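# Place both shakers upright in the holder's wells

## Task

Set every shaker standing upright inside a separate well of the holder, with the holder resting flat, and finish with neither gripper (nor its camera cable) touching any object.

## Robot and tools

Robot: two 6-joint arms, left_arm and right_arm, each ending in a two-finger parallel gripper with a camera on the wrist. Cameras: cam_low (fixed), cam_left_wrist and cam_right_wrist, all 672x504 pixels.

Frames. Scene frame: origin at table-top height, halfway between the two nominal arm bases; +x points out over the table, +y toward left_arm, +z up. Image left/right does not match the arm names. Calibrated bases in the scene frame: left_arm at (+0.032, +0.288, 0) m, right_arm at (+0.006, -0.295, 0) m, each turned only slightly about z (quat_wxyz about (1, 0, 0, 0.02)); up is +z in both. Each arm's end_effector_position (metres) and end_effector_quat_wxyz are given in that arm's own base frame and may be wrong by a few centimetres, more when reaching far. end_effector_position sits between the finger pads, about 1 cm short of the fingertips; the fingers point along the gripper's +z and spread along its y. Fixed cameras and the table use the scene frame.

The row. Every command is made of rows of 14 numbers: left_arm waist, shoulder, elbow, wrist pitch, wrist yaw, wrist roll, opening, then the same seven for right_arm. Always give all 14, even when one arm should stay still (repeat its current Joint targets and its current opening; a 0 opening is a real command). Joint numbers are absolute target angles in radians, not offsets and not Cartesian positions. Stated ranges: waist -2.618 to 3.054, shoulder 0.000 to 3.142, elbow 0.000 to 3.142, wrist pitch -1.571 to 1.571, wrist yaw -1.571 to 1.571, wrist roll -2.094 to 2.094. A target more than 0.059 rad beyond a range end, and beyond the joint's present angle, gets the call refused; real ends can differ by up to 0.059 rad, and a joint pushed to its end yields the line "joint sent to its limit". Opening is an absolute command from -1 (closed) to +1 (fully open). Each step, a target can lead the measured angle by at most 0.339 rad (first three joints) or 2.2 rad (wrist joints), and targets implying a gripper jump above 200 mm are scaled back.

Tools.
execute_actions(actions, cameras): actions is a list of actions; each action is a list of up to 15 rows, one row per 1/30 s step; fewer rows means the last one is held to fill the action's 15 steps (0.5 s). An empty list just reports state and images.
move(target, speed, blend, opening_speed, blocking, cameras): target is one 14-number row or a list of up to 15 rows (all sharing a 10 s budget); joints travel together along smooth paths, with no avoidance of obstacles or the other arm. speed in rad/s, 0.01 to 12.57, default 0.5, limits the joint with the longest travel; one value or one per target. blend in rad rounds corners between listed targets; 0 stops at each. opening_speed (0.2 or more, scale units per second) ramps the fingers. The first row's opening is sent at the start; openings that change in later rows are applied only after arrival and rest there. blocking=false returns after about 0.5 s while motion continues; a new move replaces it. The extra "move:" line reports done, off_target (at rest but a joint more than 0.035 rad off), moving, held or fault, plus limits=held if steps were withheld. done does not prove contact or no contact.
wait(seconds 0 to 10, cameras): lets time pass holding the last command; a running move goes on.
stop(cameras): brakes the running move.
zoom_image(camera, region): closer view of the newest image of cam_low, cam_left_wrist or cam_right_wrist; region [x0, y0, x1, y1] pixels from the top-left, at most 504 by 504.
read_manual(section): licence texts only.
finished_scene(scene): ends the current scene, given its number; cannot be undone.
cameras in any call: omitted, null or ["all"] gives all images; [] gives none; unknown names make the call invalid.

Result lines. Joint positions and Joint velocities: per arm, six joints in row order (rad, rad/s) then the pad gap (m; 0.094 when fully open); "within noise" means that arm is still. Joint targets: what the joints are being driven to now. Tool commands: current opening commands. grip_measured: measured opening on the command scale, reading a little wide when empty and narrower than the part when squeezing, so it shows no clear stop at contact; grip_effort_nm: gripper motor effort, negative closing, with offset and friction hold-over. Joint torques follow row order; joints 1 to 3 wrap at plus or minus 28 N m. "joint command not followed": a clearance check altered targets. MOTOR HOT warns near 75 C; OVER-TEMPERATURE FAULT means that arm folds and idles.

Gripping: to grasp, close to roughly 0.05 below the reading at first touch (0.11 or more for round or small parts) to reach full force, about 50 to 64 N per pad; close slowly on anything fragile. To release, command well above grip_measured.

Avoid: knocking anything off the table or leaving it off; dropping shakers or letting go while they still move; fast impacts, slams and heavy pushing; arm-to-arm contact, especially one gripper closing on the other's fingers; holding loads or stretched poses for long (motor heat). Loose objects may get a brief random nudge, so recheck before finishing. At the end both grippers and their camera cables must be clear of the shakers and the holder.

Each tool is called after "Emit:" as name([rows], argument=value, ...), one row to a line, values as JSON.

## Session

Emit:
move(target=[-0.3, 0.9, 0.8, -0.8, 0, 0, 1, 0.3, 0.9, 0.8, -0.8, 0, 0, 1], speed=1)

Scene clock: 2.67 s.
left_arm: end_effector_position=(+0.2481, -0.0726, +0.1536) grip_measured=+1.000 grip_effort_nm=0.002 end_effector_quat_wxyz=(+0.314, +0.133, +0.939, -0.044) | right_arm: end_effector_position=(+0.2481, +0.0738, +0.1556) grip_measured=+1.000 grip_effort_nm=-0.027 end_effector_quat_wxyz=(+0.316, -0.131, +0.939, +0.044)
Joint positions: left_arm=[-0.294 0.91 0.769 -0.784 -0.008 -0.011 0.094] | right_arm=[0.291 0.91 0.776 -0.788 0.008 0.011 0.094]
Joint velocities: within noise
Joint torques (N m): left_arm=[-0.49 -1.99 9.76 1.41 0.1 0.08] | right_arm=[0.84 -2.29 10.54 0.81 -0.07 -0.12]
Motor temperatures (°C): left_arm=[26 27 30 33 25 26 24] | right_arm=[25 32 30 27 28 25 24]
Heat: left arm: 33 °C; right arm: 32 °C.
Joint targets: left_arm=[-0.300 0.900 0.800 -0.800 0.000 0.000] | right_arm=[0.300 0.900 0.800 -0.800 0.000 0.000]
move: done

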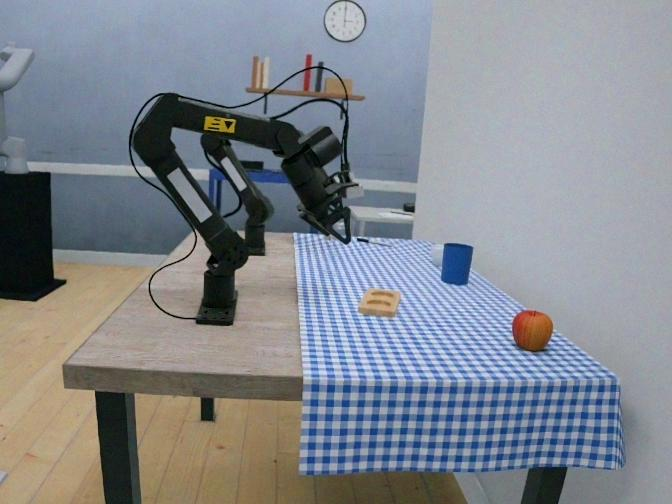

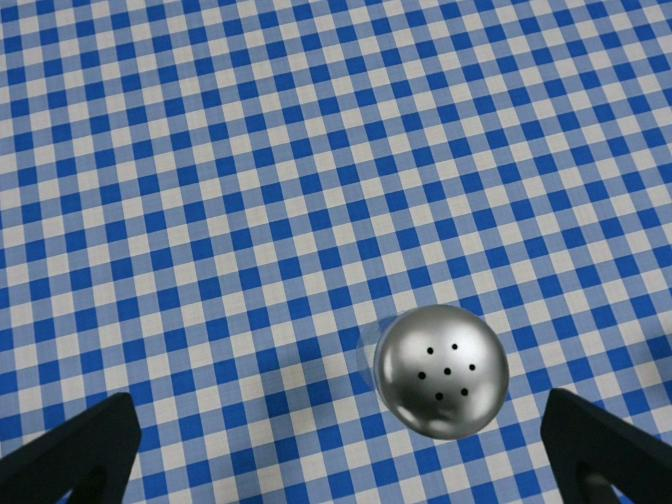

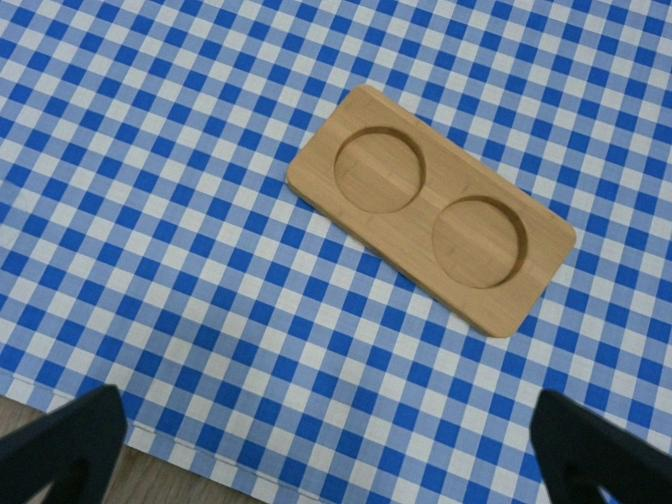

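Emit:
zoom_image(camera="cam_low", region=[285, 200, 485, 340])

Emit:
move(target=[-0.8, 0.9, 0.8, -0.8, 0, 0, 1, 0.3, 0.9, 0.8, -0.8, 0, 0, 1], speed=1, cameras=["cam_left_wrist"])

Scaled by 2.520 from the camera's 672x504 image, which has a finer 960x720 frame.

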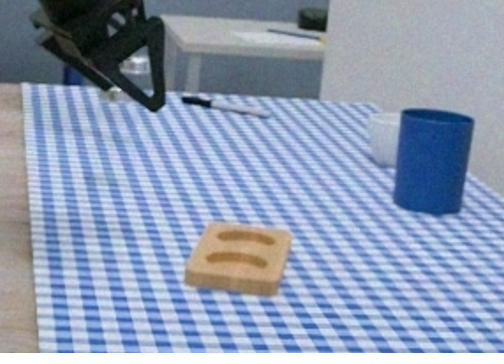

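Scene clock: 9.10 s.
left_arm: end_effector_position=(+0.1820, -0.1833, +0.1534) grip_measured=+1.000 grip_effort_nm=-0.002 end_effector_quat_wxyz=(+0.292, +0.362, +0.876, -0.123) | right_arm: end_effector_position=(+0.2480, +0.0738, +0.1554) grip_measured=+1.000 grip_effort_nm=-0.032 end_effector_quat_wxyz=(+0.315, -0.131, +0.939, +0.044)
Joint positions: left_arm=[-0.794 0.91 0.769 -0.785 -0.002 -0.009 0.094] | right_arm=[0.291 0.91 0.776 -0.788 0.008 0.01 0.094]
Joint velocities: within noise
Joint torques (N m): left_arm=[-0.49 -1.95 9.76 1.42 0.05 0.07] | right_arm=[0.85 -2.29 10.54 0.83 -0.07 -0.12]
Motor temperatures (°C): left_arm=[26 27 32 34 25 26 24] | right_arm=[25 32 31 27 28 25 24]
Heat: left arm: 34 °C; right arm: 32 °C.
Joint targets: left_arm=[-0.800 0.900 0.800 -0.800 0.000 0.000] | right_arm=[0.300 0.900 0.800 -0.800 0.000 0.000]
move: done
Images, in order (width x height): cam_left_wrist 672x504.

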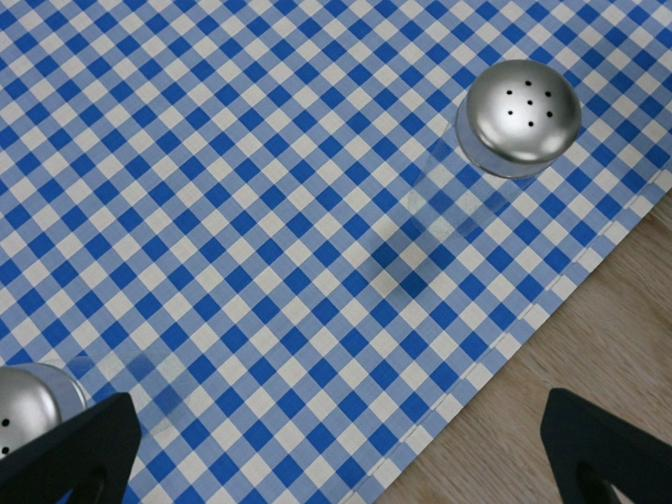

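Emit:
move([
  [0.2, 0.8, 0.9, -0.6, 0, 0, 1, 0.3, 1.5, 1.5, -1.0, 0, 0, 1],
  [0.6, 0.8, 0.9, -0.6, 0, 0, 1, 0.98, 1.93, 1.835, -0.95, 0, 0, 1],
], speed=1.2, cameras=["cam_right_wrist"])

Scene clock: 60.70 s.
left_arm: end_effector_position=(+0.2399, +0.1626, +0.2524) grip_measured=+1.000 grip_effort_nm=-0.012 end_effector_quat_wxyz=(+0.464, -0.259, +0.836, +0.139) | right_arm: end_effector_position=(+0.2631, +0.4010, +0.1815) grip_measured=+1.000 grip_effort_nm=-0.037 end_effector_quat_wxyz=(+0.217, -0.455, +0.855, +0.121)
Joint positions: left_arm=[0.594 0.811 0.869 -0.617 0.003 -0.008 0.094] | right_arm=[0.986 1.919 1.809 -0.959 -0.005 0.009 0.094]
Joint velocities: within noise
Joint torques (N m): left_arm=[0.44 -1.43 9.84 2.16 0 0.06] | right_arm=[-0.61 -9.05 10.43 0.83 0.08 -0.11]
Motor temperatures (°C): left_arm=[26 26 34 36 25 26 24] | right_arm=[25 32 34 28 28 25 24]
Heat: left arm: 36 °C; right arm: 34 °C.
Joint targets: left_arm=[0.600 0.800 0.900 -0.600 0.000 0.000] | right_arm=[0.980 1.930 1.835 -0.950 0.000 0.000]
move: done
Images, in order (width x height): cam_right_wrist 672x504.

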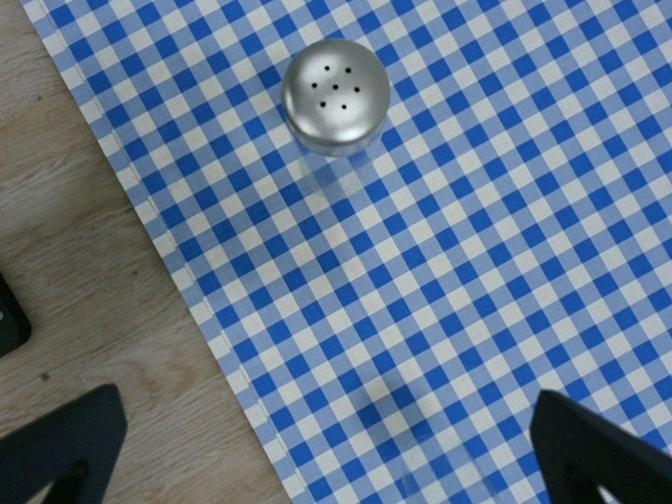

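Emit:
move([
  [0.6, 0.8, 0.9, -0.6, 0, 0, 1, 0.972, 2.205, 2.025, -0.858, 0, 0, 1],
  [0.6, 0.8, 0.9, -0.6, 0, 0, 1, 0.972, 2.388, 2.078, -0.73, 0, 0, 1],
], speed=[0.6,0.35], cameras=["cam_right_wrist"])

Scene clock: 79.30 s.
left_arm: end_effector_position=(+0.2400, +0.1627, +0.2525) grip_measured=+1.000 grip_effort_nm=-0.012 end_effector_quat_wxyz=(+0.465, -0.259, +0.835, +0.139) | right_arm: end_effector_position=(+0.3208, +0.4851, +0.0654) grip_measured=+1.000 grip_effort_nm=-0.032 end_effector_quat_wxyz=(+0.219, -0.454, +0.855, +0.121)
Joint positions: left_arm=[0.594 0.811 0.869 -0.617 0.003 -0.008 0.094] | right_arm=[0.983 2.372 2.054 -0.746 -0.005 0.009 0.094]
Joint velocities: within noise
Joint torques (N m): left_arm=[0.44 -1.43 9.89 2.15 0 0.06] | right_arm=[-1.03 -11.99 10.33 0.89 0.07 -0.11]
Motor temperatures (°C): left_arm=[26 26 34 38 25 26 24] | right_arm=[25 36 35 28 28 25 24]
Heat: left arm: 38 °C; right arm: 36 °C.
Joint targets: left_arm=[0.600 0.800 0.900 -0.600 0.000 0.000] | right_arm=[0.972 2.388 2.078 -0.730 0.000 0.000]
move: done
Images, in order (width x height): cam_right_wrist 672x504.

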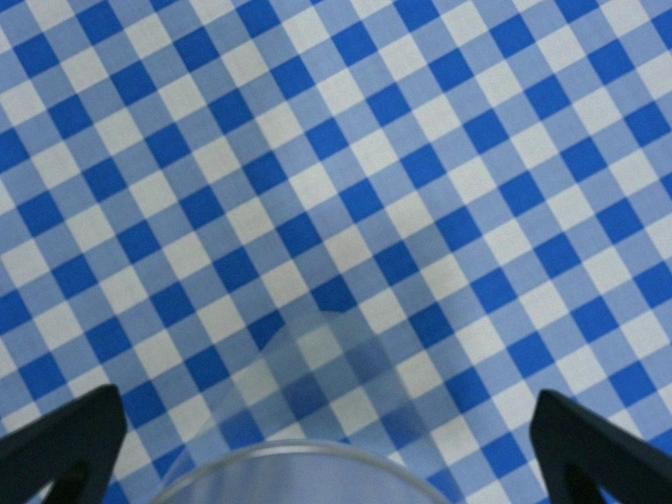

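Emit:
move(target=[0.6, 0.8, 0.9, -0.6, 0, 0, 1, 0.974, 2.388, 2.078, -0.73, 0, 0, -0.4], opening_speed=0.6, cameras=[])

Scene clock: 88.93 s.
left_arm: end_effector_position=(+0.2400, +0.1627, +0.2525) grip_measured=+1.000 grip_effort_nm=-0.012 end_effector_quat_wxyz=(+0.465, -0.259, +0.835, +0.139) | right_arm: end_effector_position=(+0.3207, +0.4854, +0.0656) grip_measured=-0.120 grip_effort_nm=-1.057 end_effector_quat_wxyz=(+0.220, -0.454, +0.855, +0.122)
Joint positions: left_arm=[0.594 0.811 0.869 -0.617 0.003 -0.008 0.094] | right_arm=[0.983 2.372 2.054 -0.745 -0.006 0.009 0.041]
Joint velocities: within noise
Joint torques (N m): left_arm=[0.44 -1.42 9.87 2.16 0 0.07] | right_arm=[-0.84 -11.99 10.33 0.89 0.09 -0.11]
Motor temperatures (°C): left_arm=[26 26 34 38 25 26 24] | right_arm=[25 37 34 28 28 25 24]
Heat: left arm: 38 °C; right arm: 37 °C.
Joint targets: left_arm=[0.600 0.800 0.900 -0.600 0.000 0.000] | right_arm=[0.974 2.388 2.078 -0.730 0.000 0.000]
move: done
No camera images: "cameras" was empty.

Emit:
move([
  [0.6, 0.8, 0.9, -0.6, 0, 0, 1, 0.974, 2.16, 2.025, -0.88, 0, 0, -0.4],
  [0.6, 0.8, 0.9, -0.6, 0, 0, 1, 0.9, 1.83, 2.02, -1.21, 0, 0, -0.4],
  [0.6, 0.8, 0.9, -0.6, 0, 0, 1, 0.3, 1.72, 1.75, -1.05, 0, 0, -0.4],
  [0.6, 0.8, 0.9, -0.6, 0, 0, 1, 0.04, 1.37, 1.031, -0.68, 0, 0, -0.4],
], speed=[0.4,0.6,0.8,0.6], cameras=["cam_right_wrist"], blend=[0.05,0.08,0.1,0])

Scene clock: 121.73 s.
left_arm: end_effector_position=(+0.2400, +0.1627, +0.2525) grip_measured=+1.000 grip_effort_nm=-0.012 end_effector_quat_wxyz=(+0.465, -0.259, +0.835, +0.139) | right_arm: end_effector_position=(+0.3416, +0.0163, +0.1246) grip_measured=-0.120 grip_effort_nm=-1.053 end_effector_quat_wxyz=(+0.239, -0.018, +0.971, +0.005)
Joint positions: left_arm=[0.594 0.811 0.869 -0.617 0.003 -0.008 0.094] | right_arm=[0.046 1.407 1.03 -0.712 0.002 0.009 0.041]
Joint velocities: within noise
Joint torques (N m): left_arm=[0.44 -1.42 9.88 2.15 0 0.06] | right_arm=[-0.55 -8.27 7.98 1.02 0 -0.11]
Motor temperatures (°C): left_arm=[26 26 34 40 25 26 24] | right_arm=[25 39 33 28 28 25 25]
Heat: left arm: 40 °C; right arm: 39 °C.
Joint targets: left_arm=[0.600 0.800 0.900 -0.600 0.000 0.000] | right_arm=[0.040 1.370 1.031 -0.680 0.000 0.000]
move: off_target (right_arm); right_arm: the shoulder is farthest, 0.037 rad from its target
Images, in order (width x height): cam_right_wrist 672x504.

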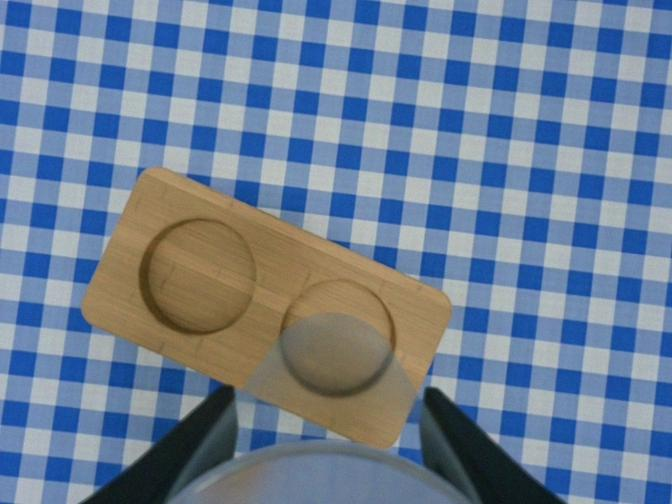

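Emit:
move(target=[0.6, 0.8, 0.9, -0.6, 0, 0, 1, 0.036, 1.405, 0.884, -0.478, 0, 0, -0.4], speed=0.25, cameras=["cam_right_wrist"])

Scene clock: 136.33 s.
left_arm: end_effector_position=(+0.2400, +0.1627, +0.2525) grip_measured=+1.000 grip_effort_nm=-0.012 end_effector_quat_wxyz=(+0.465, -0.259, +0.835, +0.139) | right_arm: end_effector_position=(+0.3458, +0.0165, +0.0954) grip_measured=-0.120 grip_effort_nm=-1.057 end_effector_quat_wxyz=(+0.265, -0.018, +0.964, +0.006)
Joint positions: left_arm=[0.594 0.811 0.869 -0.617 0.003 -0.008 0.094] | right_arm=[0.046 1.407 0.885 -0.512 0.002 0.009 0.041]
Joint velocities: within noise
Joint torques (N m): left_arm=[0.47 -1.43 9.87 2.15 -0.01 0.06] | right_arm=[-0.95 -5.38 7.73 1.13 0 -0.11]
Motor temperatures (°C): left_arm=[26 26 34 40 25 26 24] | right_arm=[25 37 33 29 28 25 25]
Heat: left arm: 40 °C; right arm: 37 °C.
Joint targets: left_arm=[0.600 0.800 0.900 -0.600 0.000 0.000] | right_arm=[0.036 1.405 0.884 -0.478 0.000 0.000]
move: done
Images, in order (width x height): cam_right_wrist 672x504.

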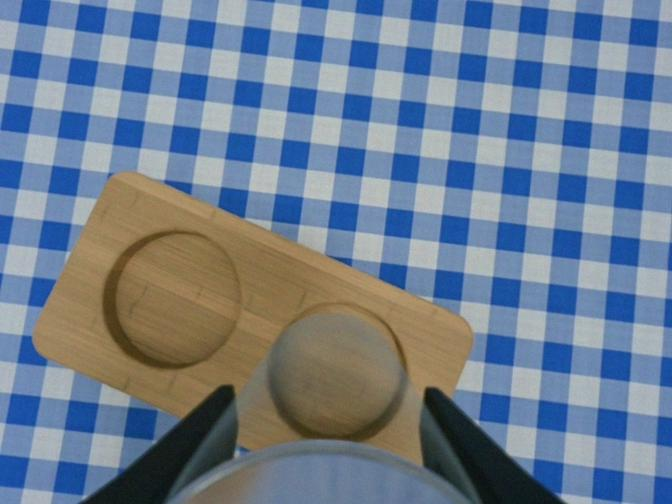

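Emit:
move(target=[0.6, 0.8, 0.9, -0.6, 0, 0, 1, 0.035, 1.456, 0.847, -0.43, 0, 0, -0.4], speed=0.12, cameras=["cam_right_wrist"])

Scene clock: 142.90 s.
left_arm: end_effector_position=(+0.2400, +0.1627, +0.2525) grip_measured=+1.000 grip_effort_nm=-0.012 end_effector_quat_wxyz=(+0.465, -0.259, +0.835, +0.139) | right_arm: end_effector_position=(+0.3438, +0.0164, +0.0733) grip_measured=-0.120 grip_effort_nm=-1.053 end_effector_quat_wxyz=(+0.249, -0.018, +0.968, +0.006)
Joint positions: left_arm=[0.594 0.811 0.869 -0.617 0.003 -0.008 0.094] | right_arm=[0.046 1.452 0.848 -0.463 0.002 0.009 0.041]
Joint velocities: within noise
Joint torques (N m): left_arm=[0.44 -1.44 9.88 2.15 0 0.06] | right_arm=[-1.03 -5.15 7.51 1.06 0 -0.11]
Motor temperatures (°C): left_arm=[26 26 34 40 25 26 24] | right_arm=[25 36 33 29 28 25 25]
Heat: left arm: 40 °C; right arm: 36 °C.
Joint targets: left_arm=[0.600 0.800 0.900 -0.600 0.000 0.000] | right_arm=[0.035 1.456 0.847 -0.430 0.000 0.000]
move: done
Images, in order (width x height): cam_right_wrist 672x504.

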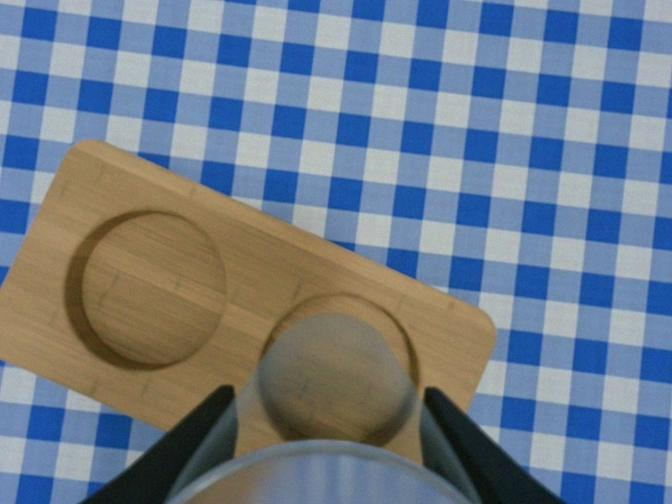

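Emit:
move(target=[0.6, 0.8, 0.9, -0.6, 0, 0, 1, 0.035, 1.463, 0.832, -0.408, 0, 0, -0.4], speed=0.1, cameras=["cam_right_wrist"])

Scene clock: 148.77 s.
left_arm: end_effector_position=(+0.2400, +0.1627, +0.2525) grip_measured=+1.000 grip_effort_nm=-0.012 end_effector_quat_wxyz=(+0.465, -0.259, +0.835, +0.139) | right_arm: end_effector_position=(+0.3443, +0.0164, +0.0695) grip_measured=-0.120 grip_effort_nm=-1.053 end_effector_quat_wxyz=(+0.251, -0.018, +0.968, +0.006)
Joint positions: left_arm=[0.594 0.811 0.869 -0.617 0.003 -0.008 0.094] | right_arm=[0.046 1.457 0.835 -0.441 0.002 0.009 0.041]
Joint velocities: within noise
Joint torques (N m): left_arm=[0.44 -1.46 9.85 2.15 0.01 0.06] | right_arm=[-1.03 -5.04 7.35 1.07 0 -0.11]
Motor temperatures (°C): left_arm=[26 26 34 41 25 26 24] | right_arm=[25 36 32 30 28 25 25]
Heat: left arm: 41 °C; right arm: 36 °C.
Joint targets: left_arm=[0.600 0.800 0.900 -0.600 0.000 0.000] | right_arm=[0.035 1.463 0.832 -0.408 0.000 0.000]
move: done
Images, in order (width x height): cam_right_wrist 672x504.

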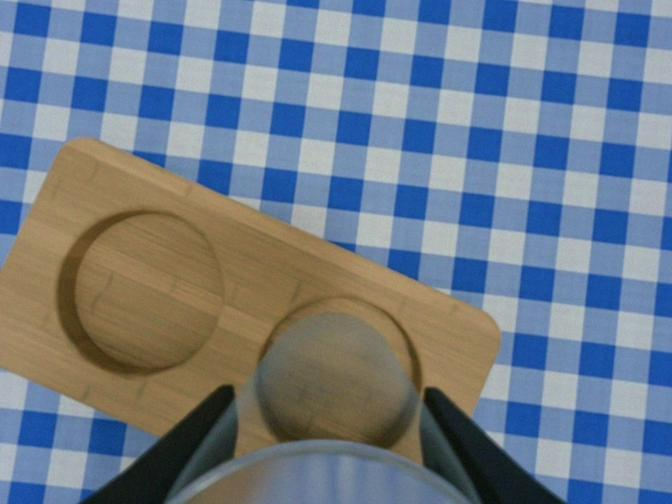

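Emit:
move([
  [0.6,0.8,0.9,-0.6,0,0,1,0.035,1.469,0.821,-0.394,0,0,-0.4],
  [0.6,0.8,0.9,-0.6,0,0,1,0.035,1.472,0.814,-0.385,0,0,-0.4],
], speed=0.1, cameras=["cam_right_wrist"])

Scene clock: 187.87 s.
left_arm: end_effector_position=(+0.2400, +0.1627, +0.2525) grip_measured=+1.000 grip_effort_nm=-0.012 end_effector_quat_wxyz=(+0.465, -0.259, +0.835, +0.139) | right_arm: end_effector_position=(+0.3440, +0.0164, +0.0647) grip_measured=-0.120 grip_effort_nm=-1.057 end_effector_quat_wxyz=(+0.251, -0.018, +0.968, +0.006)
Joint positions: left_arm=[0.594 0.811 0.869 -0.617 0.003 -0.008 0.094] | right_arm=[0.046 1.464 0.82 -0.42 0.002 0.009 0.041]
Joint velocities: within noise
Joint torques (N m): left_arm=[0.46 -1.43 9.88 2.15 0 0.06] | right_arm=[-1.02 -4.9 6.99 1.1 0 -0.11]
Motor temperatures (°C): left_arm=[26 26 35 42 25 26 24] | right_arm=[25 34 32 30 28 25 25]
Heat: left arm: 42 °C; right arm: 34 °C.
Joint targets: left_arm=[0.600 0.800 0.900 -0.600 0.000 0.000] | right_arm=[0.035 1.472 0.814 -0.385 0.000 0.000]
move: done
Images, in order (width x height): cam_right_wrist 672x504.

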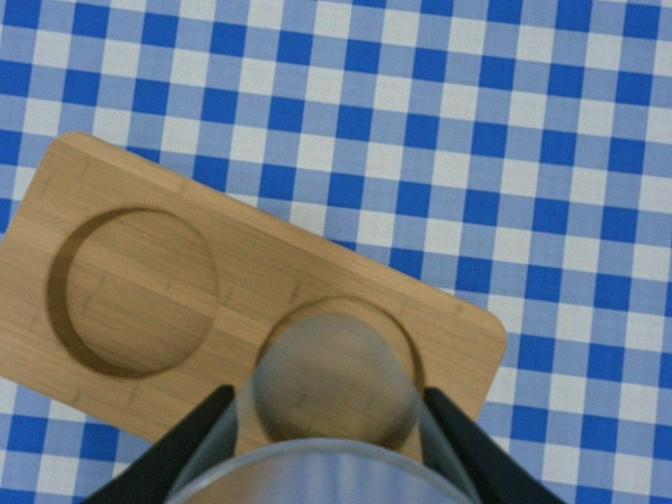

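Emit:
move([
  [0.6,0.8,0.9,-0.6,0,0,1,0.035,1.476,0.804,-0.371,0,0,-0.4],
], speed=0.1, cameras=[])

Emit:
move([
  [0.6,0.8,0.9,-0.6,0,0,1,0.035,1.480,0.797,-0.361,0,0,-0.4],
], speed=0.1, cameras=["cam_right_wrist"])

Scene clock: 195.47 s.
left_arm: end_effector_position=(+0.2400, +0.1627, +0.2525) grip_measured=+1.000 grip_effort_nm=-0.012 end_effector_quat_wxyz=(+0.465, -0.259, +0.835, +0.139) | right_arm: end_effector_position=(+0.3449, +0.0164, +0.0644) grip_measured=-0.120 grip_effort_nm=-1.057 end_effector_quat_wxyz=(+0.254, -0.018, +0.967, +0.006)
Joint positions: left_arm=[0.594 0.811 0.869 -0.617 0.003 -0.008 0.094] | right_arm=[0.046 1.464 0.815 -0.408 0.002 0.009 0.041]
Joint velocities: within noise
Joint torques (N m): left_arm=[0.44 -1.43 9.88 2.15 -0.01 0.06] | right_arm=[-1.03 -4.6 6.5 1.13 0 -0.11]
Motor temperatures (°C): left_arm=[26 26 35 42 25 26 24] | right_arm=[25 34 32 30 28 25 25]
Heat: left arm: 42 °C; right arm: 34 °C.
Joint targets: left_arm=[0.600 0.800 0.900 -0.600 0.000 0.000] | right_arm=[0.035 1.476 0.804 -0.371 0.000 0.000]
move: off_target (right_arm); right_arm: the wrist pitch is farthest, 0.037 rad from its target
No camera images: "cameras" was empty.

Scene clock: 196.17 s.
left_arm: end_effector_position=(+0.2400, +0.1627, +0.2525) grip_measured=+1.000 grip_effort_nm=-0.012 end_effector_quat_wxyz=(+0.465, -0.259, +0.835, +0.139) | right_arm: end_effector_position=(+0.3458, +0.0165, +0.0643) grip_measured=-0.120 grip_effort_nm=-1.057 end_effector_quat_wxyz=(+0.256, -0.018, +0.966, +0.006)
Joint positions: left_arm=[0.594 0.811 0.869 -0.617 0.003 -0.008 0.094] | right_arm=[0.046 1.464 0.812 -0.4 0.002 0.009 0.041]
Joint velocities: within noise
Joint torques (N m): left_arm=[0.46 -1.43 9.88 2.15 0 0.06] | right_arm=[-1.03 -4.3 6.17 1.16 0 -0.11]
Motor temperatures (°C): left_arm=[26 26 35 42 25 26 24] | right_arm=[25 34 32 30 28 25 25]
Heat: left arm: 42 °C; right arm: 34 °C.
Joint targets: left_arm=[0.600 0.800 0.900 -0.600 0.000 0.000] | right_arm=[0.035 1.480 0.797 -0.361 0.000 0.000]
move: off_target (right_arm); right_arm: the wrist pitch is farthest, 0.039 rad from its target
Images, in order (width x height): cam_right_wrist 672x504.

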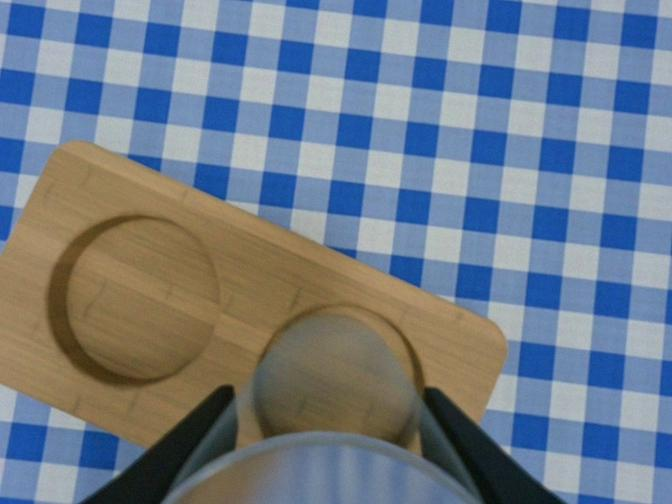

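Emit:
move([
  [0.6,0.8,0.9,-0.6,0,0,1,0.035,1.472,0.814,-0.385,0,0,0.7],
], speed=0.1, opening_speed=0.5, cameras=[])

Emit:
move([
  [0.6,0.8,0.9,-0.6,0,0,1,0.035,1.34,0.861,-0.57,0,0,0.7],
  [0.6,0.8,0.9,-0.6,0,0,1,0.035,1.234,0.93,-0.75,0,0,0.7],
  [0.6,0.8,0.9,-0.6,0,0,1,0.035,1.0,1.0,-0.9,0,0,0.7],
], speed=0.35, blend=0.03)

Scene clock: 211.80 s.
left_arm: end_effector_position=(+0.2400, +0.1627, +0.2525) grip_measured=+1.000 grip_effort_nm=-0.012 end_effector_quat_wxyz=(+0.465, -0.259, +0.835, +0.139) | right_arm: end_effector_position=(+0.3458, +0.0165, +0.0644) grip_measured=+0.699 grip_effort_nm=0.051 end_effector_quat_wxyz=(+0.257, -0.018, +0.966, +0.006)
Joint positions: left_arm=[0.594 0.811 0.869 -0.617 0.003 -0.008 0.094] | right_arm=[0.046 1.464 0.812 -0.4 0.002 0.009 0.08]
Joint velocities: within noise
Joint torques (N m): left_arm=[0.44 -1.42 9.87 2.15 -0.01 0.06] | right_arm=[-1.03 -4.9 7.69 0.92 0 -0.11]
Motor temperatures (°C): left_arm=[26 26 35 42 25 26 24] | right_arm=[25 34 32 31 28 25 25]
Heat: left arm: 42 °C; right arm: 34 °C.
Joint targets: left_arm=[0.600 0.800 0.900 -0.600 0.000 0.000] | right_arm=[0.035 1.472 0.814 -0.385 0.000 0.000]
move: done
No camera images: "cameras" was empty.

Scene clock: 214.17 s.
left_arm: end_effector_position=(+0.2400, +0.1627, +0.2525) grip_measured=+1.000 grip_effort_nm=-0.012 end_effector_quat_wxyz=(+0.465, -0.259, +0.835, +0.139) | right_arm: end_effector_position=(+0.2766, +0.0134, +0.1966) grip_measured=+0.699 grip_effort_nm=0.051 end_effector_quat_wxyz=(+0.320, -0.017, +0.947, +0.008)
Joint positions: left_arm=[0.594 0.811 0.869 -0.617 0.003 -0.008 0.094] | right_arm=[0.046 1.01 0.978 -0.888 0.002 0.009 0.08]
Joint velocities: within noise
Joint torques (N m): left_arm=[0.46 -1.44 9.89 2.15 -0.01 0.06] | right_arm=[-1.02 -2.86 10.21 0.81 0 -0.11]
Motor temperatures (°C): left_arm=[26 26 35 43 25 26 24] | right_arm=[25 34 32 30 28 25 25]
Heat: left arm: 43 °C; right arm: 34 °C.
Joint targets: left_arm=[0.600 0.800 0.900 -0.600 0.000 0.000] | right_arm=[0.035 1.000 1.000 -0.900 0.000 0.000]
move: done

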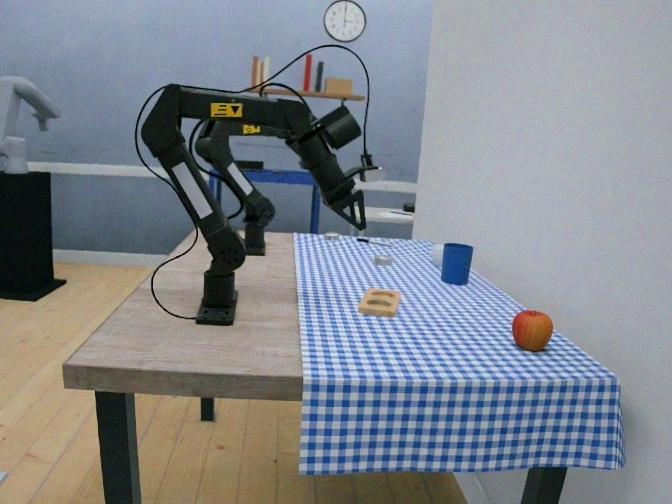

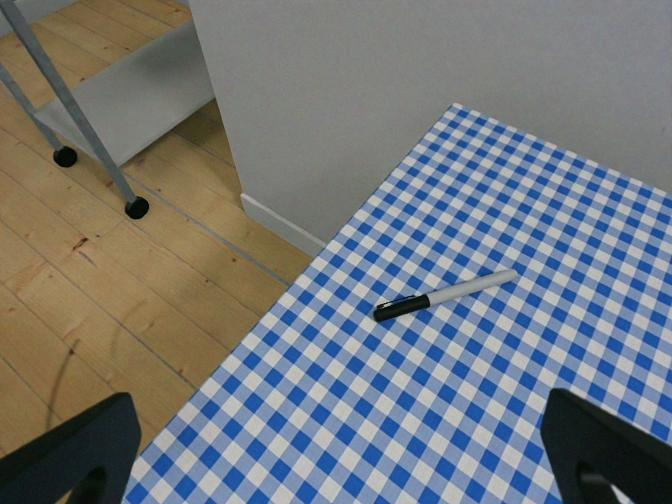

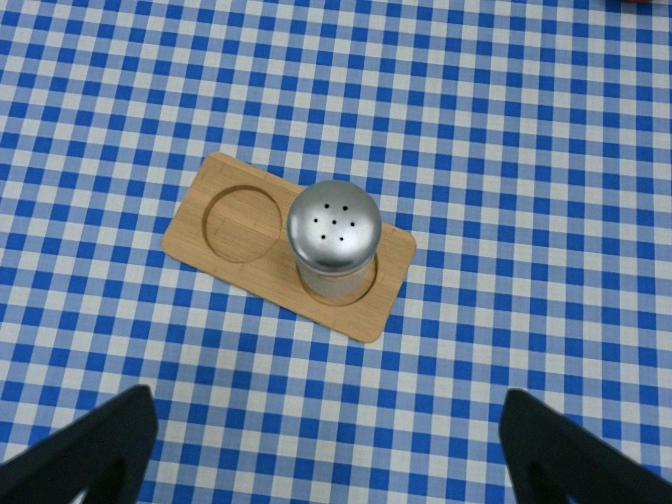

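Emit:
move([
  [0.6,0.8,0.9,-0.6,0,0,1,0.5,1.0,1.2,-1.2,0,0,1],
  [0.6,0.8,0.9,-0.6,0,0,1,0.8,1.7,1.8,-1.398,0,0,1],
], speed=0.9, blend=0.1, cameras=["cam_right_wrist"])

Scene clock: 222.43 s.
left_arm: end_effector_position=(+0.2400, +0.1627, +0.2525) grip_measured=+1.000 grip_effort_nm=-0.012 end_effector_quat_wxyz=(+0.465, -0.259, +0.835, +0.139) | right_arm: end_effector_position=(+0.2494, +0.2559, +0.2199) grip_measured=+0.999 grip_effort_nm=0.042 end_effector_quat_wxyz=(+0.122, -0.380, +0.915, +0.051)
Joint positions: left_arm=[0.594 0.811 0.869 -0.617 0.003 -0.008 0.094] | right_arm=[0.796 1.696 1.775 -1.385 0.002 0.009 0.094]
Joint velocities: within noise
Joint torques (N m): left_arm=[0.46 -1.42 9.87 2.15 0 0.06] | right_arm=[0.39 -7.04 9.59 0.3 0 -0.11]
Motor temperatures (°C): left_arm=[26 26 35 43 25 26 24] | right_arm=[25 34 33 30 28 25 25]
Heat: left arm: 43 °C; right arm: 34 °C.
Joint targets: left_arm=[0.600 0.800 0.900 -0.600 0.000 0.000] | right_arm=[0.800 1.700 1.800 -1.398 0.000 0.000]
move: done
Images, in order (width x height): cam_right_wrist 672x504.

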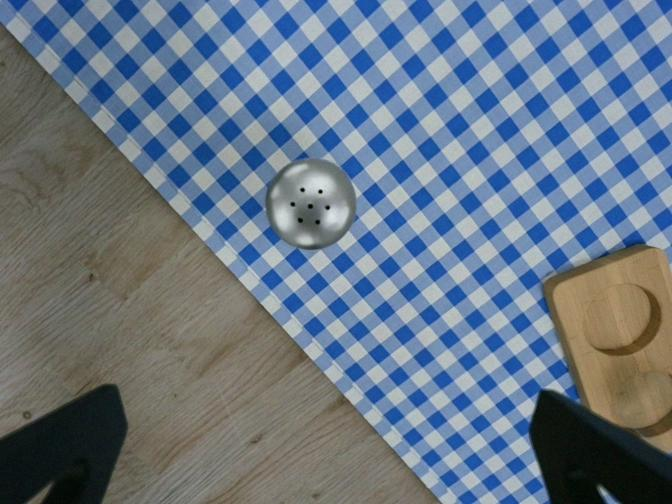

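Emit:
move(target=[0.6,0.8,0.9,-0.6,0,0,1,0.822,2.028,2.005,-1.467,0,-0.975,1], speed=0.8, cameras=["cam_right_wrist"])

Scene clock: 256.83 s.
left_arm: end_effector_position=(+0.2401, +0.1627, +0.2526) grip_measured=+1.000 grip_effort_nm=-0.007 end_effector_quat_wxyz=(+0.465, -0.259, +0.835, +0.139) | right_arm: end_effector_position=(+0.2748, +0.2919, +0.1623) grip_measured=+0.999 grip_effort_nm=0.042 end_effector_quat_wxyz=(-0.043, +0.776, -0.630, +0.004)
Joint positions: left_arm=[0.594 0.811 0.869 -0.616 0.003 -0.008 0.094] | right_arm=[0.814 2.012 1.981 -1.453 0.002 -0.964 0.094]
Joint velocities: within noise
Joint torques (N m): left_arm=[0.44 -1.43 9.91 2.15 0.01 0.06] | right_arm=[0.81 -8.68 9.43 -0.02 0.01 -0.11]
Motor temperatures (°C): left_arm=[26 26 36 43 25 26 24] | right_arm=[25 35 35 28 28 25 24]
Heat: left arm: 43 °C; right arm: 35 °C.
Joint targets: left_arm=[0.600 0.800 0.900 -0.600 0.000 0.000] | right_arm=[0.822 2.028 2.005 -1.467 0.000 -0.975]
move: done
Images, in order (width x height): cam_right_wrist 672x504.

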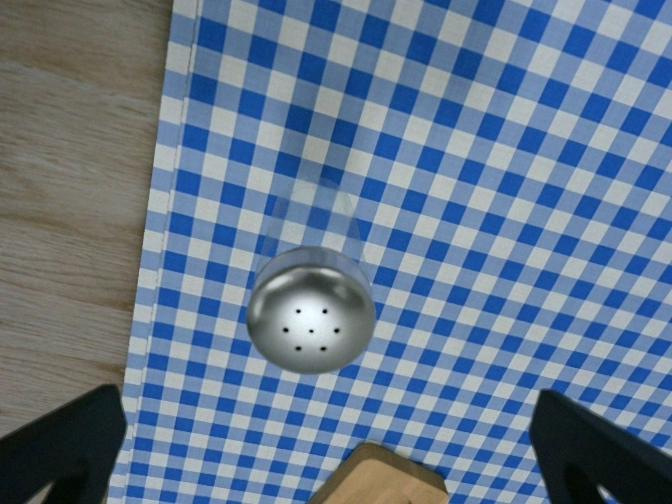

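Emit:
move([
  [0.6,0.8,0.9,-0.6,0,0,1,0.832,1.988,1.745,-1.264,0,-0.975,1],
  [0.6,0.8,0.9,-0.6,0,0,1,0.832,2.003,1.575,-1.075,0,-0.975,1],
], speed=0.4, cameras=["cam_right_wrist"])

Scene clock: 279.57 s.
left_arm: end_effector_position=(+0.2401, +0.1627, +0.2526) grip_measured=+1.000 grip_effort_nm=-0.012 end_effector_quat_wxyz=(+0.465, -0.259, +0.835, +0.139) | right_arm: end_effector_position=(+0.2665, +0.2890, +0.0616) grip_measured=+0.999 grip_effort_nm=0.032 end_effector_quat_wxyz=(-0.026, +0.780, -0.626, +0.003)
Joint positions: left_arm=[0.594 0.811 0.869 -0.616 0.003 -0.008 0.094] | right_arm=[0.824 2.012 1.581 -1.088 0.002 -0.965 0.094]
Joint velocities: within noise
Joint torques (N m): left_arm=[0.46 -1.43 9.87 2.15 0 0.06] | right_arm=[0.77 -10.51 6.52 0.16 0 -0.12]
Motor temperatures (°C): left_arm=[26 26 36 44 25 26 24] | right_arm=[25 35 33 28 28 25 24]
Heat: left arm: 44 °C; right arm: 35 °C.
Joint targets: left_arm=[0.600 0.800 0.900 -0.600 0.000 0.000] | right_arm=[0.832 2.003 1.575 -1.075 0.000 -0.975]
move: done
Images, in order (width x height): cam_right_wrist 672x504.

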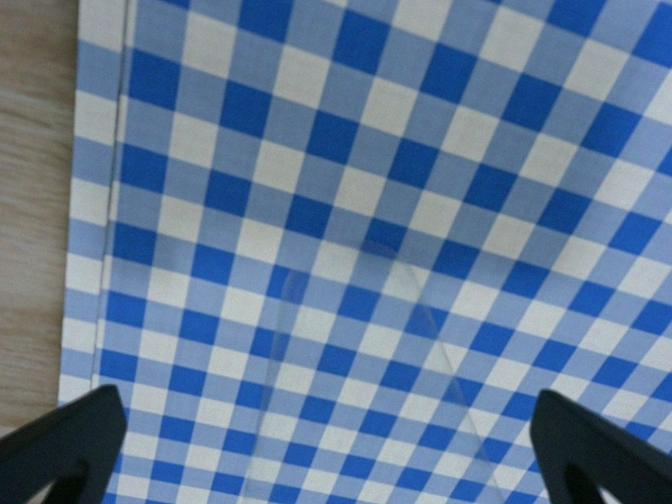

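Emit:
move(target=[0.6,0.8,0.9,-0.6,0,0,1,0.832,2.003,1.575,-1.075,0,-0.975,-0.4], opening_speed=0.6, cameras=["cam_right_wrist"])

Scene clock: 287.70 s.
left_arm: end_effector_position=(+0.2401, +0.1627, +0.2526) grip_measured=+1.000 grip_effort_nm=-0.012 end_effector_quat_wxyz=(+0.465, -0.259, +0.835, +0.139) | right_arm: end_effector_position=(+0.2704, +0.2914, +0.0619) grip_measured=-0.124 grip_effort_nm=-1.057 end_effector_quat_wxyz=(-0.035, +0.779, -0.626, +0.007)
Joint positions: left_arm=[0.594 0.811 0.869 -0.616 0.003 -0.008 0.094] | right_arm=[0.824 2.012 1.581 -1.07 0.008 -0.965 0.041]
Joint velocities: within noise
Joint torques (N m): left_arm=[0.44 -1.44 9.87 2.15 0 0.06] | right_arm=[0.77 -10.54 6.57 0.05 -0.07 -0.11]
Motor temperatures (°C): left_arm=[26 26 36 44 25 26 24] | right_arm=[25 35 33 28 28 25 24]
Heat: left arm: 44 °C; right arm: 35 °C.
Joint targets: left_arm=[0.600 0.800 0.900 -0.600 0.000 0.000] | right_arm=[0.832 2.003 1.575 -1.075 0.000 -0.975]
move: done
Images, in order (width x height): cam_right_wrist 672x504.

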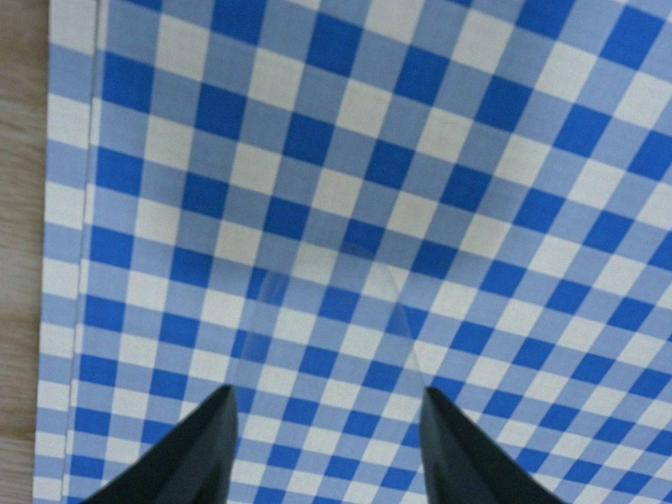

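Emit:
move([
  [0.6,0.8,0.9,-0.6,0,0,1,0.832,1.98,1.75,-1.262,0,-0.975,-0.4],
  [0.6,0.8,0.9,-0.6,0,0,1,0.832,2.0,1.99,-1.46,0,-0.975,-0.4],
  [0.6,0.8,0.9,-0.6,0,0,1,0.225,1.915,1.88,-1.42,0,-0.975,-0.4],
  [0.6,0.8,0.9,-0.6,0,0,1,0.225,1.906,1.735,-1.285,0,-0.975,-0.4],
], speed=[0.4,0.5,0.6,0.3], cameras=["cam_right_wrist"])

Scene clock: 308.33 s.
left_arm: end_effector_position=(+0.2401, +0.1627, +0.2526) grip_measured=+1.000 grip_effort_nm=-0.017 end_effector_quat_wxyz=(+0.465, -0.259, +0.835, +0.139) | right_arm: end_effector_position=(+0.3754, +0.0826, +0.1211) grip_measured=-0.124 grip_effort_nm=-1.062 end_effector_quat_wxyz=(+0.023, -0.558, +0.830, -0.015)
Joint positions: left_arm=[0.594 0.811 0.869 -0.616 0.003 -0.008 0.094] | right_arm=[0.219 1.954 1.737 -1.299 0.01 -0.965 0.041]
Joint velocities: within noise
Joint torques (N m): left_arm=[0.44 -1.43 9.87 2.14 -0.01 0.06] | right_arm=[0.58 -13.39 7.02 0.17 -0.09 -0.11]
Motor temperatures (°C): left_arm=[26 26 36 44 25 26 24] | right_arm=[25 37 32 27 28 25 25]
Heat: left arm: 44 °C; right arm: 37 °C.
Joint targets: left_arm=[0.600 0.800 0.900 -0.600 0.000 0.000] | right_arm=[0.225 1.906 1.735 -1.285 0.000 -0.975]
move: off_target (right_arm); right_arm: the shoulder is farthest, 0.048 rad from its target
Images, in order (width x height): cam_right_wrist 672x504.

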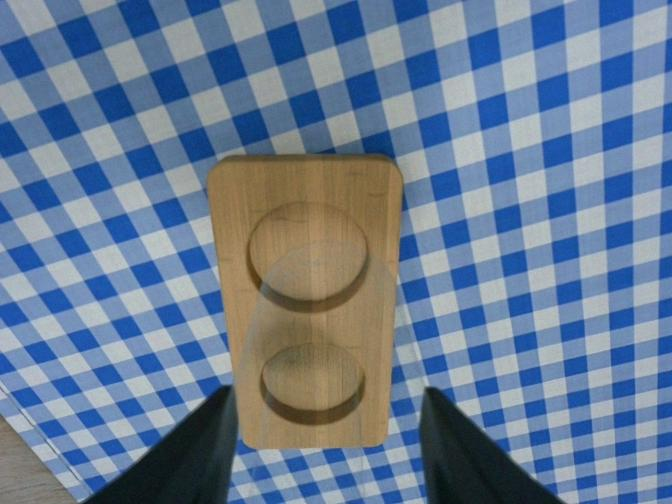

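Emit:
zoom_image(camera="cam_right_wrist", region=[180, 130, 460, 504])

Emit:
wait(seconds=0.1, cameras=["cam_low"])

Emit:
zoom_image(camera="cam_low", region=[285, 180, 485, 340])

Scaled by 1.348 from the camera's 672x504 image, which has a finer 960x720 frame.

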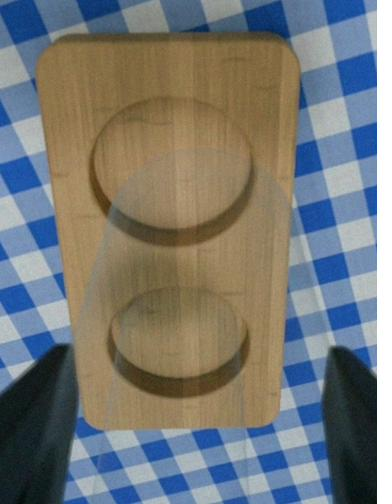

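Scene clock: 319.20 s.
left_arm: end_effector_position=(+0.2401, +0.1627, +0.2526) grip_measured=+1.000 grip_effort_nm=-0.012 end_effector_quat_wxyz=(+0.465, -0.259, +0.835, +0.139) | right_arm: end_effector_position=(+0.3755, +0.0826, +0.1211) grip_measured=-0.124 grip_effort_nm=-1.057 end_effector_quat_wxyz=(+0.024, -0.558, +0.830, -0.015)
Joint positions: left_arm=[0.594 0.811 0.869 -0.616 0.003 -0.008 0.094] | right_arm=[0.219 1.954 1.737 -1.298 0.01 -0.965 0.041]
Joint velocities: within noise
Joint torques (N m): left_arm=[0.5 -1.43 9.89 2.15 0 0.06] | right_arm=[0.59 -13.39 7.02 0.2 -0.09 -0.11]
Motor temperatures (°C): left_arm=[26 26 36 45 25 26 24] | right_arm=[25 39 32 27 28 25 25]
Heat: left arm: 45 °C; right arm: 39 °C.
Joint targets: left_arm=[0.600 0.800 0.900 -0.600 0.000 0.000] | right_arm=[0.225 1.906 1.735 -1.285 0.000 -0.975]
Tool commands: left_gripper/opening=+1.0 right_gripper/opening=-0.4
wait: 0.10 s; at rest from the start
Images, in order (width x height): cam_low 672x504.

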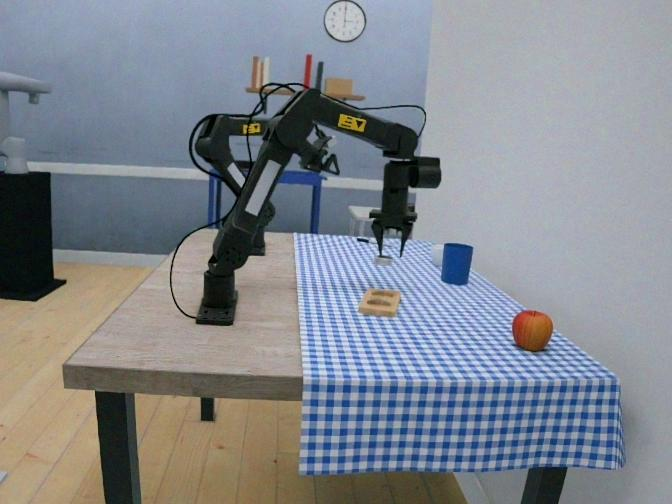

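Scaled by 2.520 from the camera's 672x504 image, which has a finer 960x720 frame.

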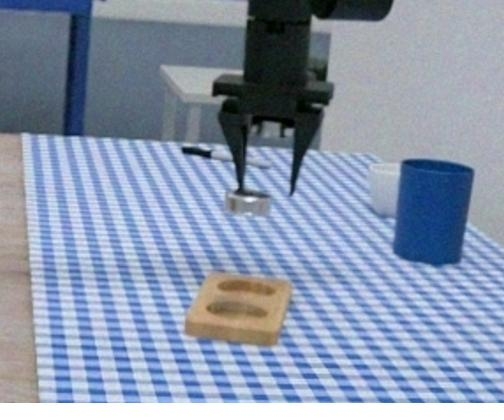

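Emit:
zoom_image(camera="cam_low", region=[350, 200, 420, 320])

Scaled by 4.200 from the camera's 672x504 image, which has a finer 960x720 frame.

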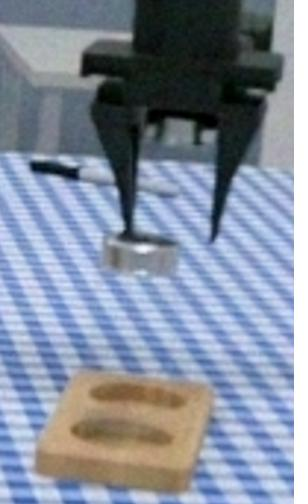

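Emit:
zoom_image(camera="cam_low", region=[365, 212, 410, 272])

Scaled by 8.400 from the camera's 672x504 image, which has a finer 960x720 frame.

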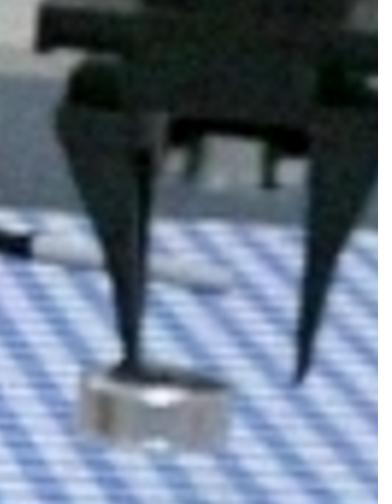

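Emit:
move(target=[0.6,0.8,0.9,-0.6,0,0,1,0.228,1.878,1.548,-1.115,0,-0.975,-0.4], speed=0.25, cameras=["cam_right_wrist"])

Emit:
zoom_image(camera="cam_right_wrist", region=[180, 130, 500, 504])

Scene clock: 386.80 s.
left_arm: end_effector_position=(+0.2401, +0.1627, +0.2526) grip_measured=+1.000 grip_effort_nm=-0.012 end_effector_quat_wxyz=(+0.465, -0.259, +0.835, +0.139) | right_arm: end_effector_position=(+0.3691, +0.0812, +0.0841) grip_measured=-0.124 grip_effort_nm=-1.053 end_effector_quat_wxyz=(+0.029, -0.558, +0.829, -0.017)
Joint positions: left_arm=[0.594 0.811 0.869 -0.616 0.003 -0.008 0.094] | right_arm=[0.219 1.927 1.551 -1.129 0.01 -0.965 0.041]
Joint velocities: within noise
Joint torques (N m): left_arm=[0.43 -1.43 9.88 2.14 0 0.06] | right_arm=[0.87 -13.15 6.91 0.21 -0.09 -0.11]
Motor temperatures (°C): left_arm=[26 26 37 45 25 26 24] | right_arm=[25 44 33 27 28 25 26]
Heat: left arm: 45 °C; right arm: 44 °C.
Joint targets: left_arm=[0.600 0.800 0.900 -0.600 0.000 0.000] | right_arm=[0.228 1.878 1.548 -1.115 0.000 -0.975]
move: off_target (right_arm); right_arm: the shoulder is farthest, 0.049 rad from its target
Images, in order (width x height): cam_right_wrist 672x504.

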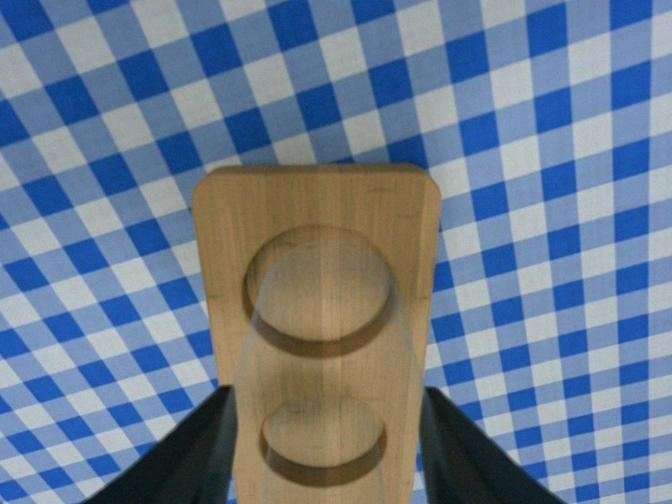

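Scaled by 1.348 from the camera's 672x504 image, which has a finer 960x720 frame.

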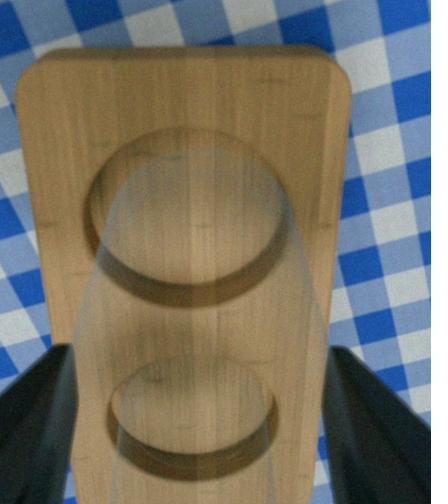

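Emit:
move([
  [0.6,0.8,0.9,-0.6,0,0,1,0.232,1.873,1.49,-1.063,0,-0.975,-0.4],
], speed=0.2, cameras=["cam_right_wrist"])

Emit:
zoom_image(camera="cam_right_wrist", region=[180, 130, 500, 504])

Scene clock: 400.63 s.
left_arm: end_effector_position=(+0.2401, +0.1627, +0.2526) grip_measured=+1.000 grip_effort_nm=-0.012 end_effector_quat_wxyz=(+0.465, -0.259, +0.835, +0.139) | right_arm: end_effector_position=(+0.3653, +0.0822, +0.0717) grip_measured=-0.124 grip_effort_nm=-1.057 end_effector_quat_wxyz=(+0.029, -0.560, +0.828, -0.017)
Joint positions: left_arm=[0.594 0.811 0.869 -0.616 0.003 -0.008 0.094] | right_arm=[0.224 1.921 1.493 -1.078 0.01 -0.965 0.041]
Joint velocities: within noise
Joint torques (N m): left_arm=[0.44 -1.42 9.85 2.14 0 0.06] | right_arm=[0.79 -12.98 6.8 0.18 -0.09 -0.11]
Motor temperatures (°C): left_arm=[26 26 37 46 25 26 24] | right_arm=[25 43 33 27 28 25 26]
Heat: left arm: 46 °C; right arm: 43 °C.
Joint targets: left_arm=[0.600 0.800 0.900 -0.600 0.000 0.000] | right_arm=[0.232 1.873 1.490 -1.063 0.000 -0.975]
move: off_target (right_arm); right_arm: the shoulder is farthest, 0.048 rad from its target
Images, in order (width x height): cam_right_wrist 672x504.

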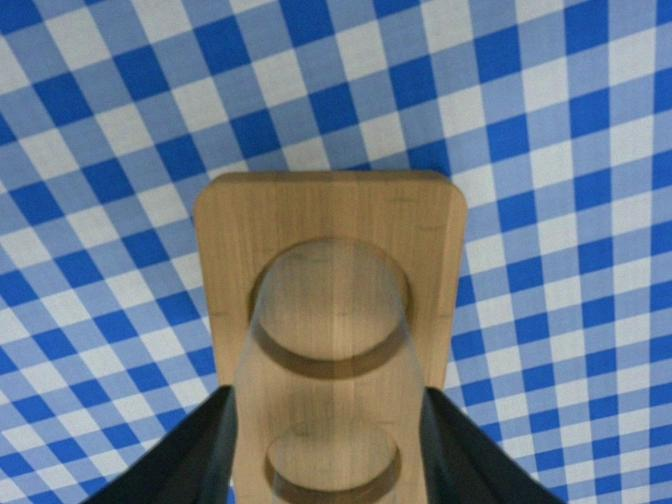

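Scaled by 1.348 from the camera's 672x504 image, which has a finer 960x720 frame.

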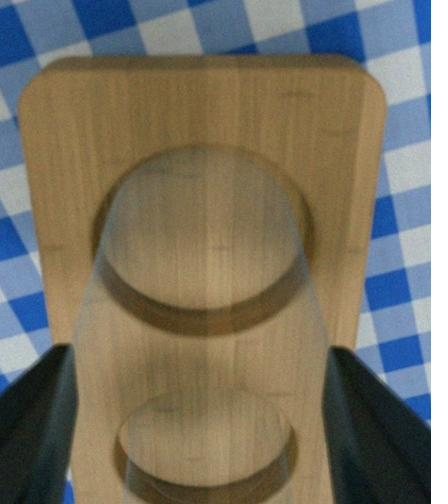

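Emit:
move([
  [0.6,0.8,0.9,-0.6,0,0,1,0.230,1.878,1.472,-1.04,0,-0.975,-0.4],
  [0.6,0.8,0.9,-0.6,0,0,1,0.230,1.882,1.460,-1.024,0,-0.975,-0.4],
], speed=0.1, cameras=["cam_right_wrist"])

Scene clock: 409.60 s.
left_arm: end_effector_position=(+0.2401, +0.1627, +0.2526) grip_measured=+1.000 grip_effort_nm=-0.012 end_effector_quat_wxyz=(+0.465, -0.259, +0.835, +0.139) | right_arm: end_effector_position=(+0.3648, +0.0821, +0.0667) grip_measured=-0.124 grip_effort_nm=-1.053 end_effector_quat_wxyz=(+0.031, -0.560, +0.828, -0.018)
Joint positions: left_arm=[0.594 0.811 0.869 -0.616 0.003 -0.008 0.094] | right_arm=[0.224 1.918 1.469 -1.051 0.01 -0.965 0.041]
Joint velocities: within noise
Joint torques (N m): left_arm=[0.44 -1.42 9.87 2.14 0 0.06] | right_arm=[0.59 -12 6.3 0.36 -0.09 -0.12]
Motor temperatures (°C): left_arm=[26 26 37 46 25 26 24] | right_arm=[25 44 32 27 28 25 26]
Heat: left arm: 46 °C; right arm: 44 °C.
Joint targets: left_arm=[0.600 0.800 0.900 -0.600 0.000 0.000] | right_arm=[0.230 1.882 1.460 -1.024 0.000 -0.975]
move: off_target (right_arm); right_arm: the shoulder is farthest, 0.036 rad from its target
Images, in order (width x height): cam_right_wrist 672x504.

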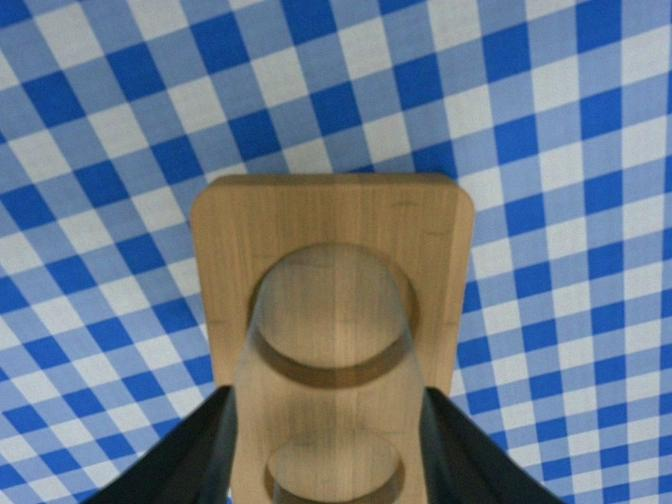

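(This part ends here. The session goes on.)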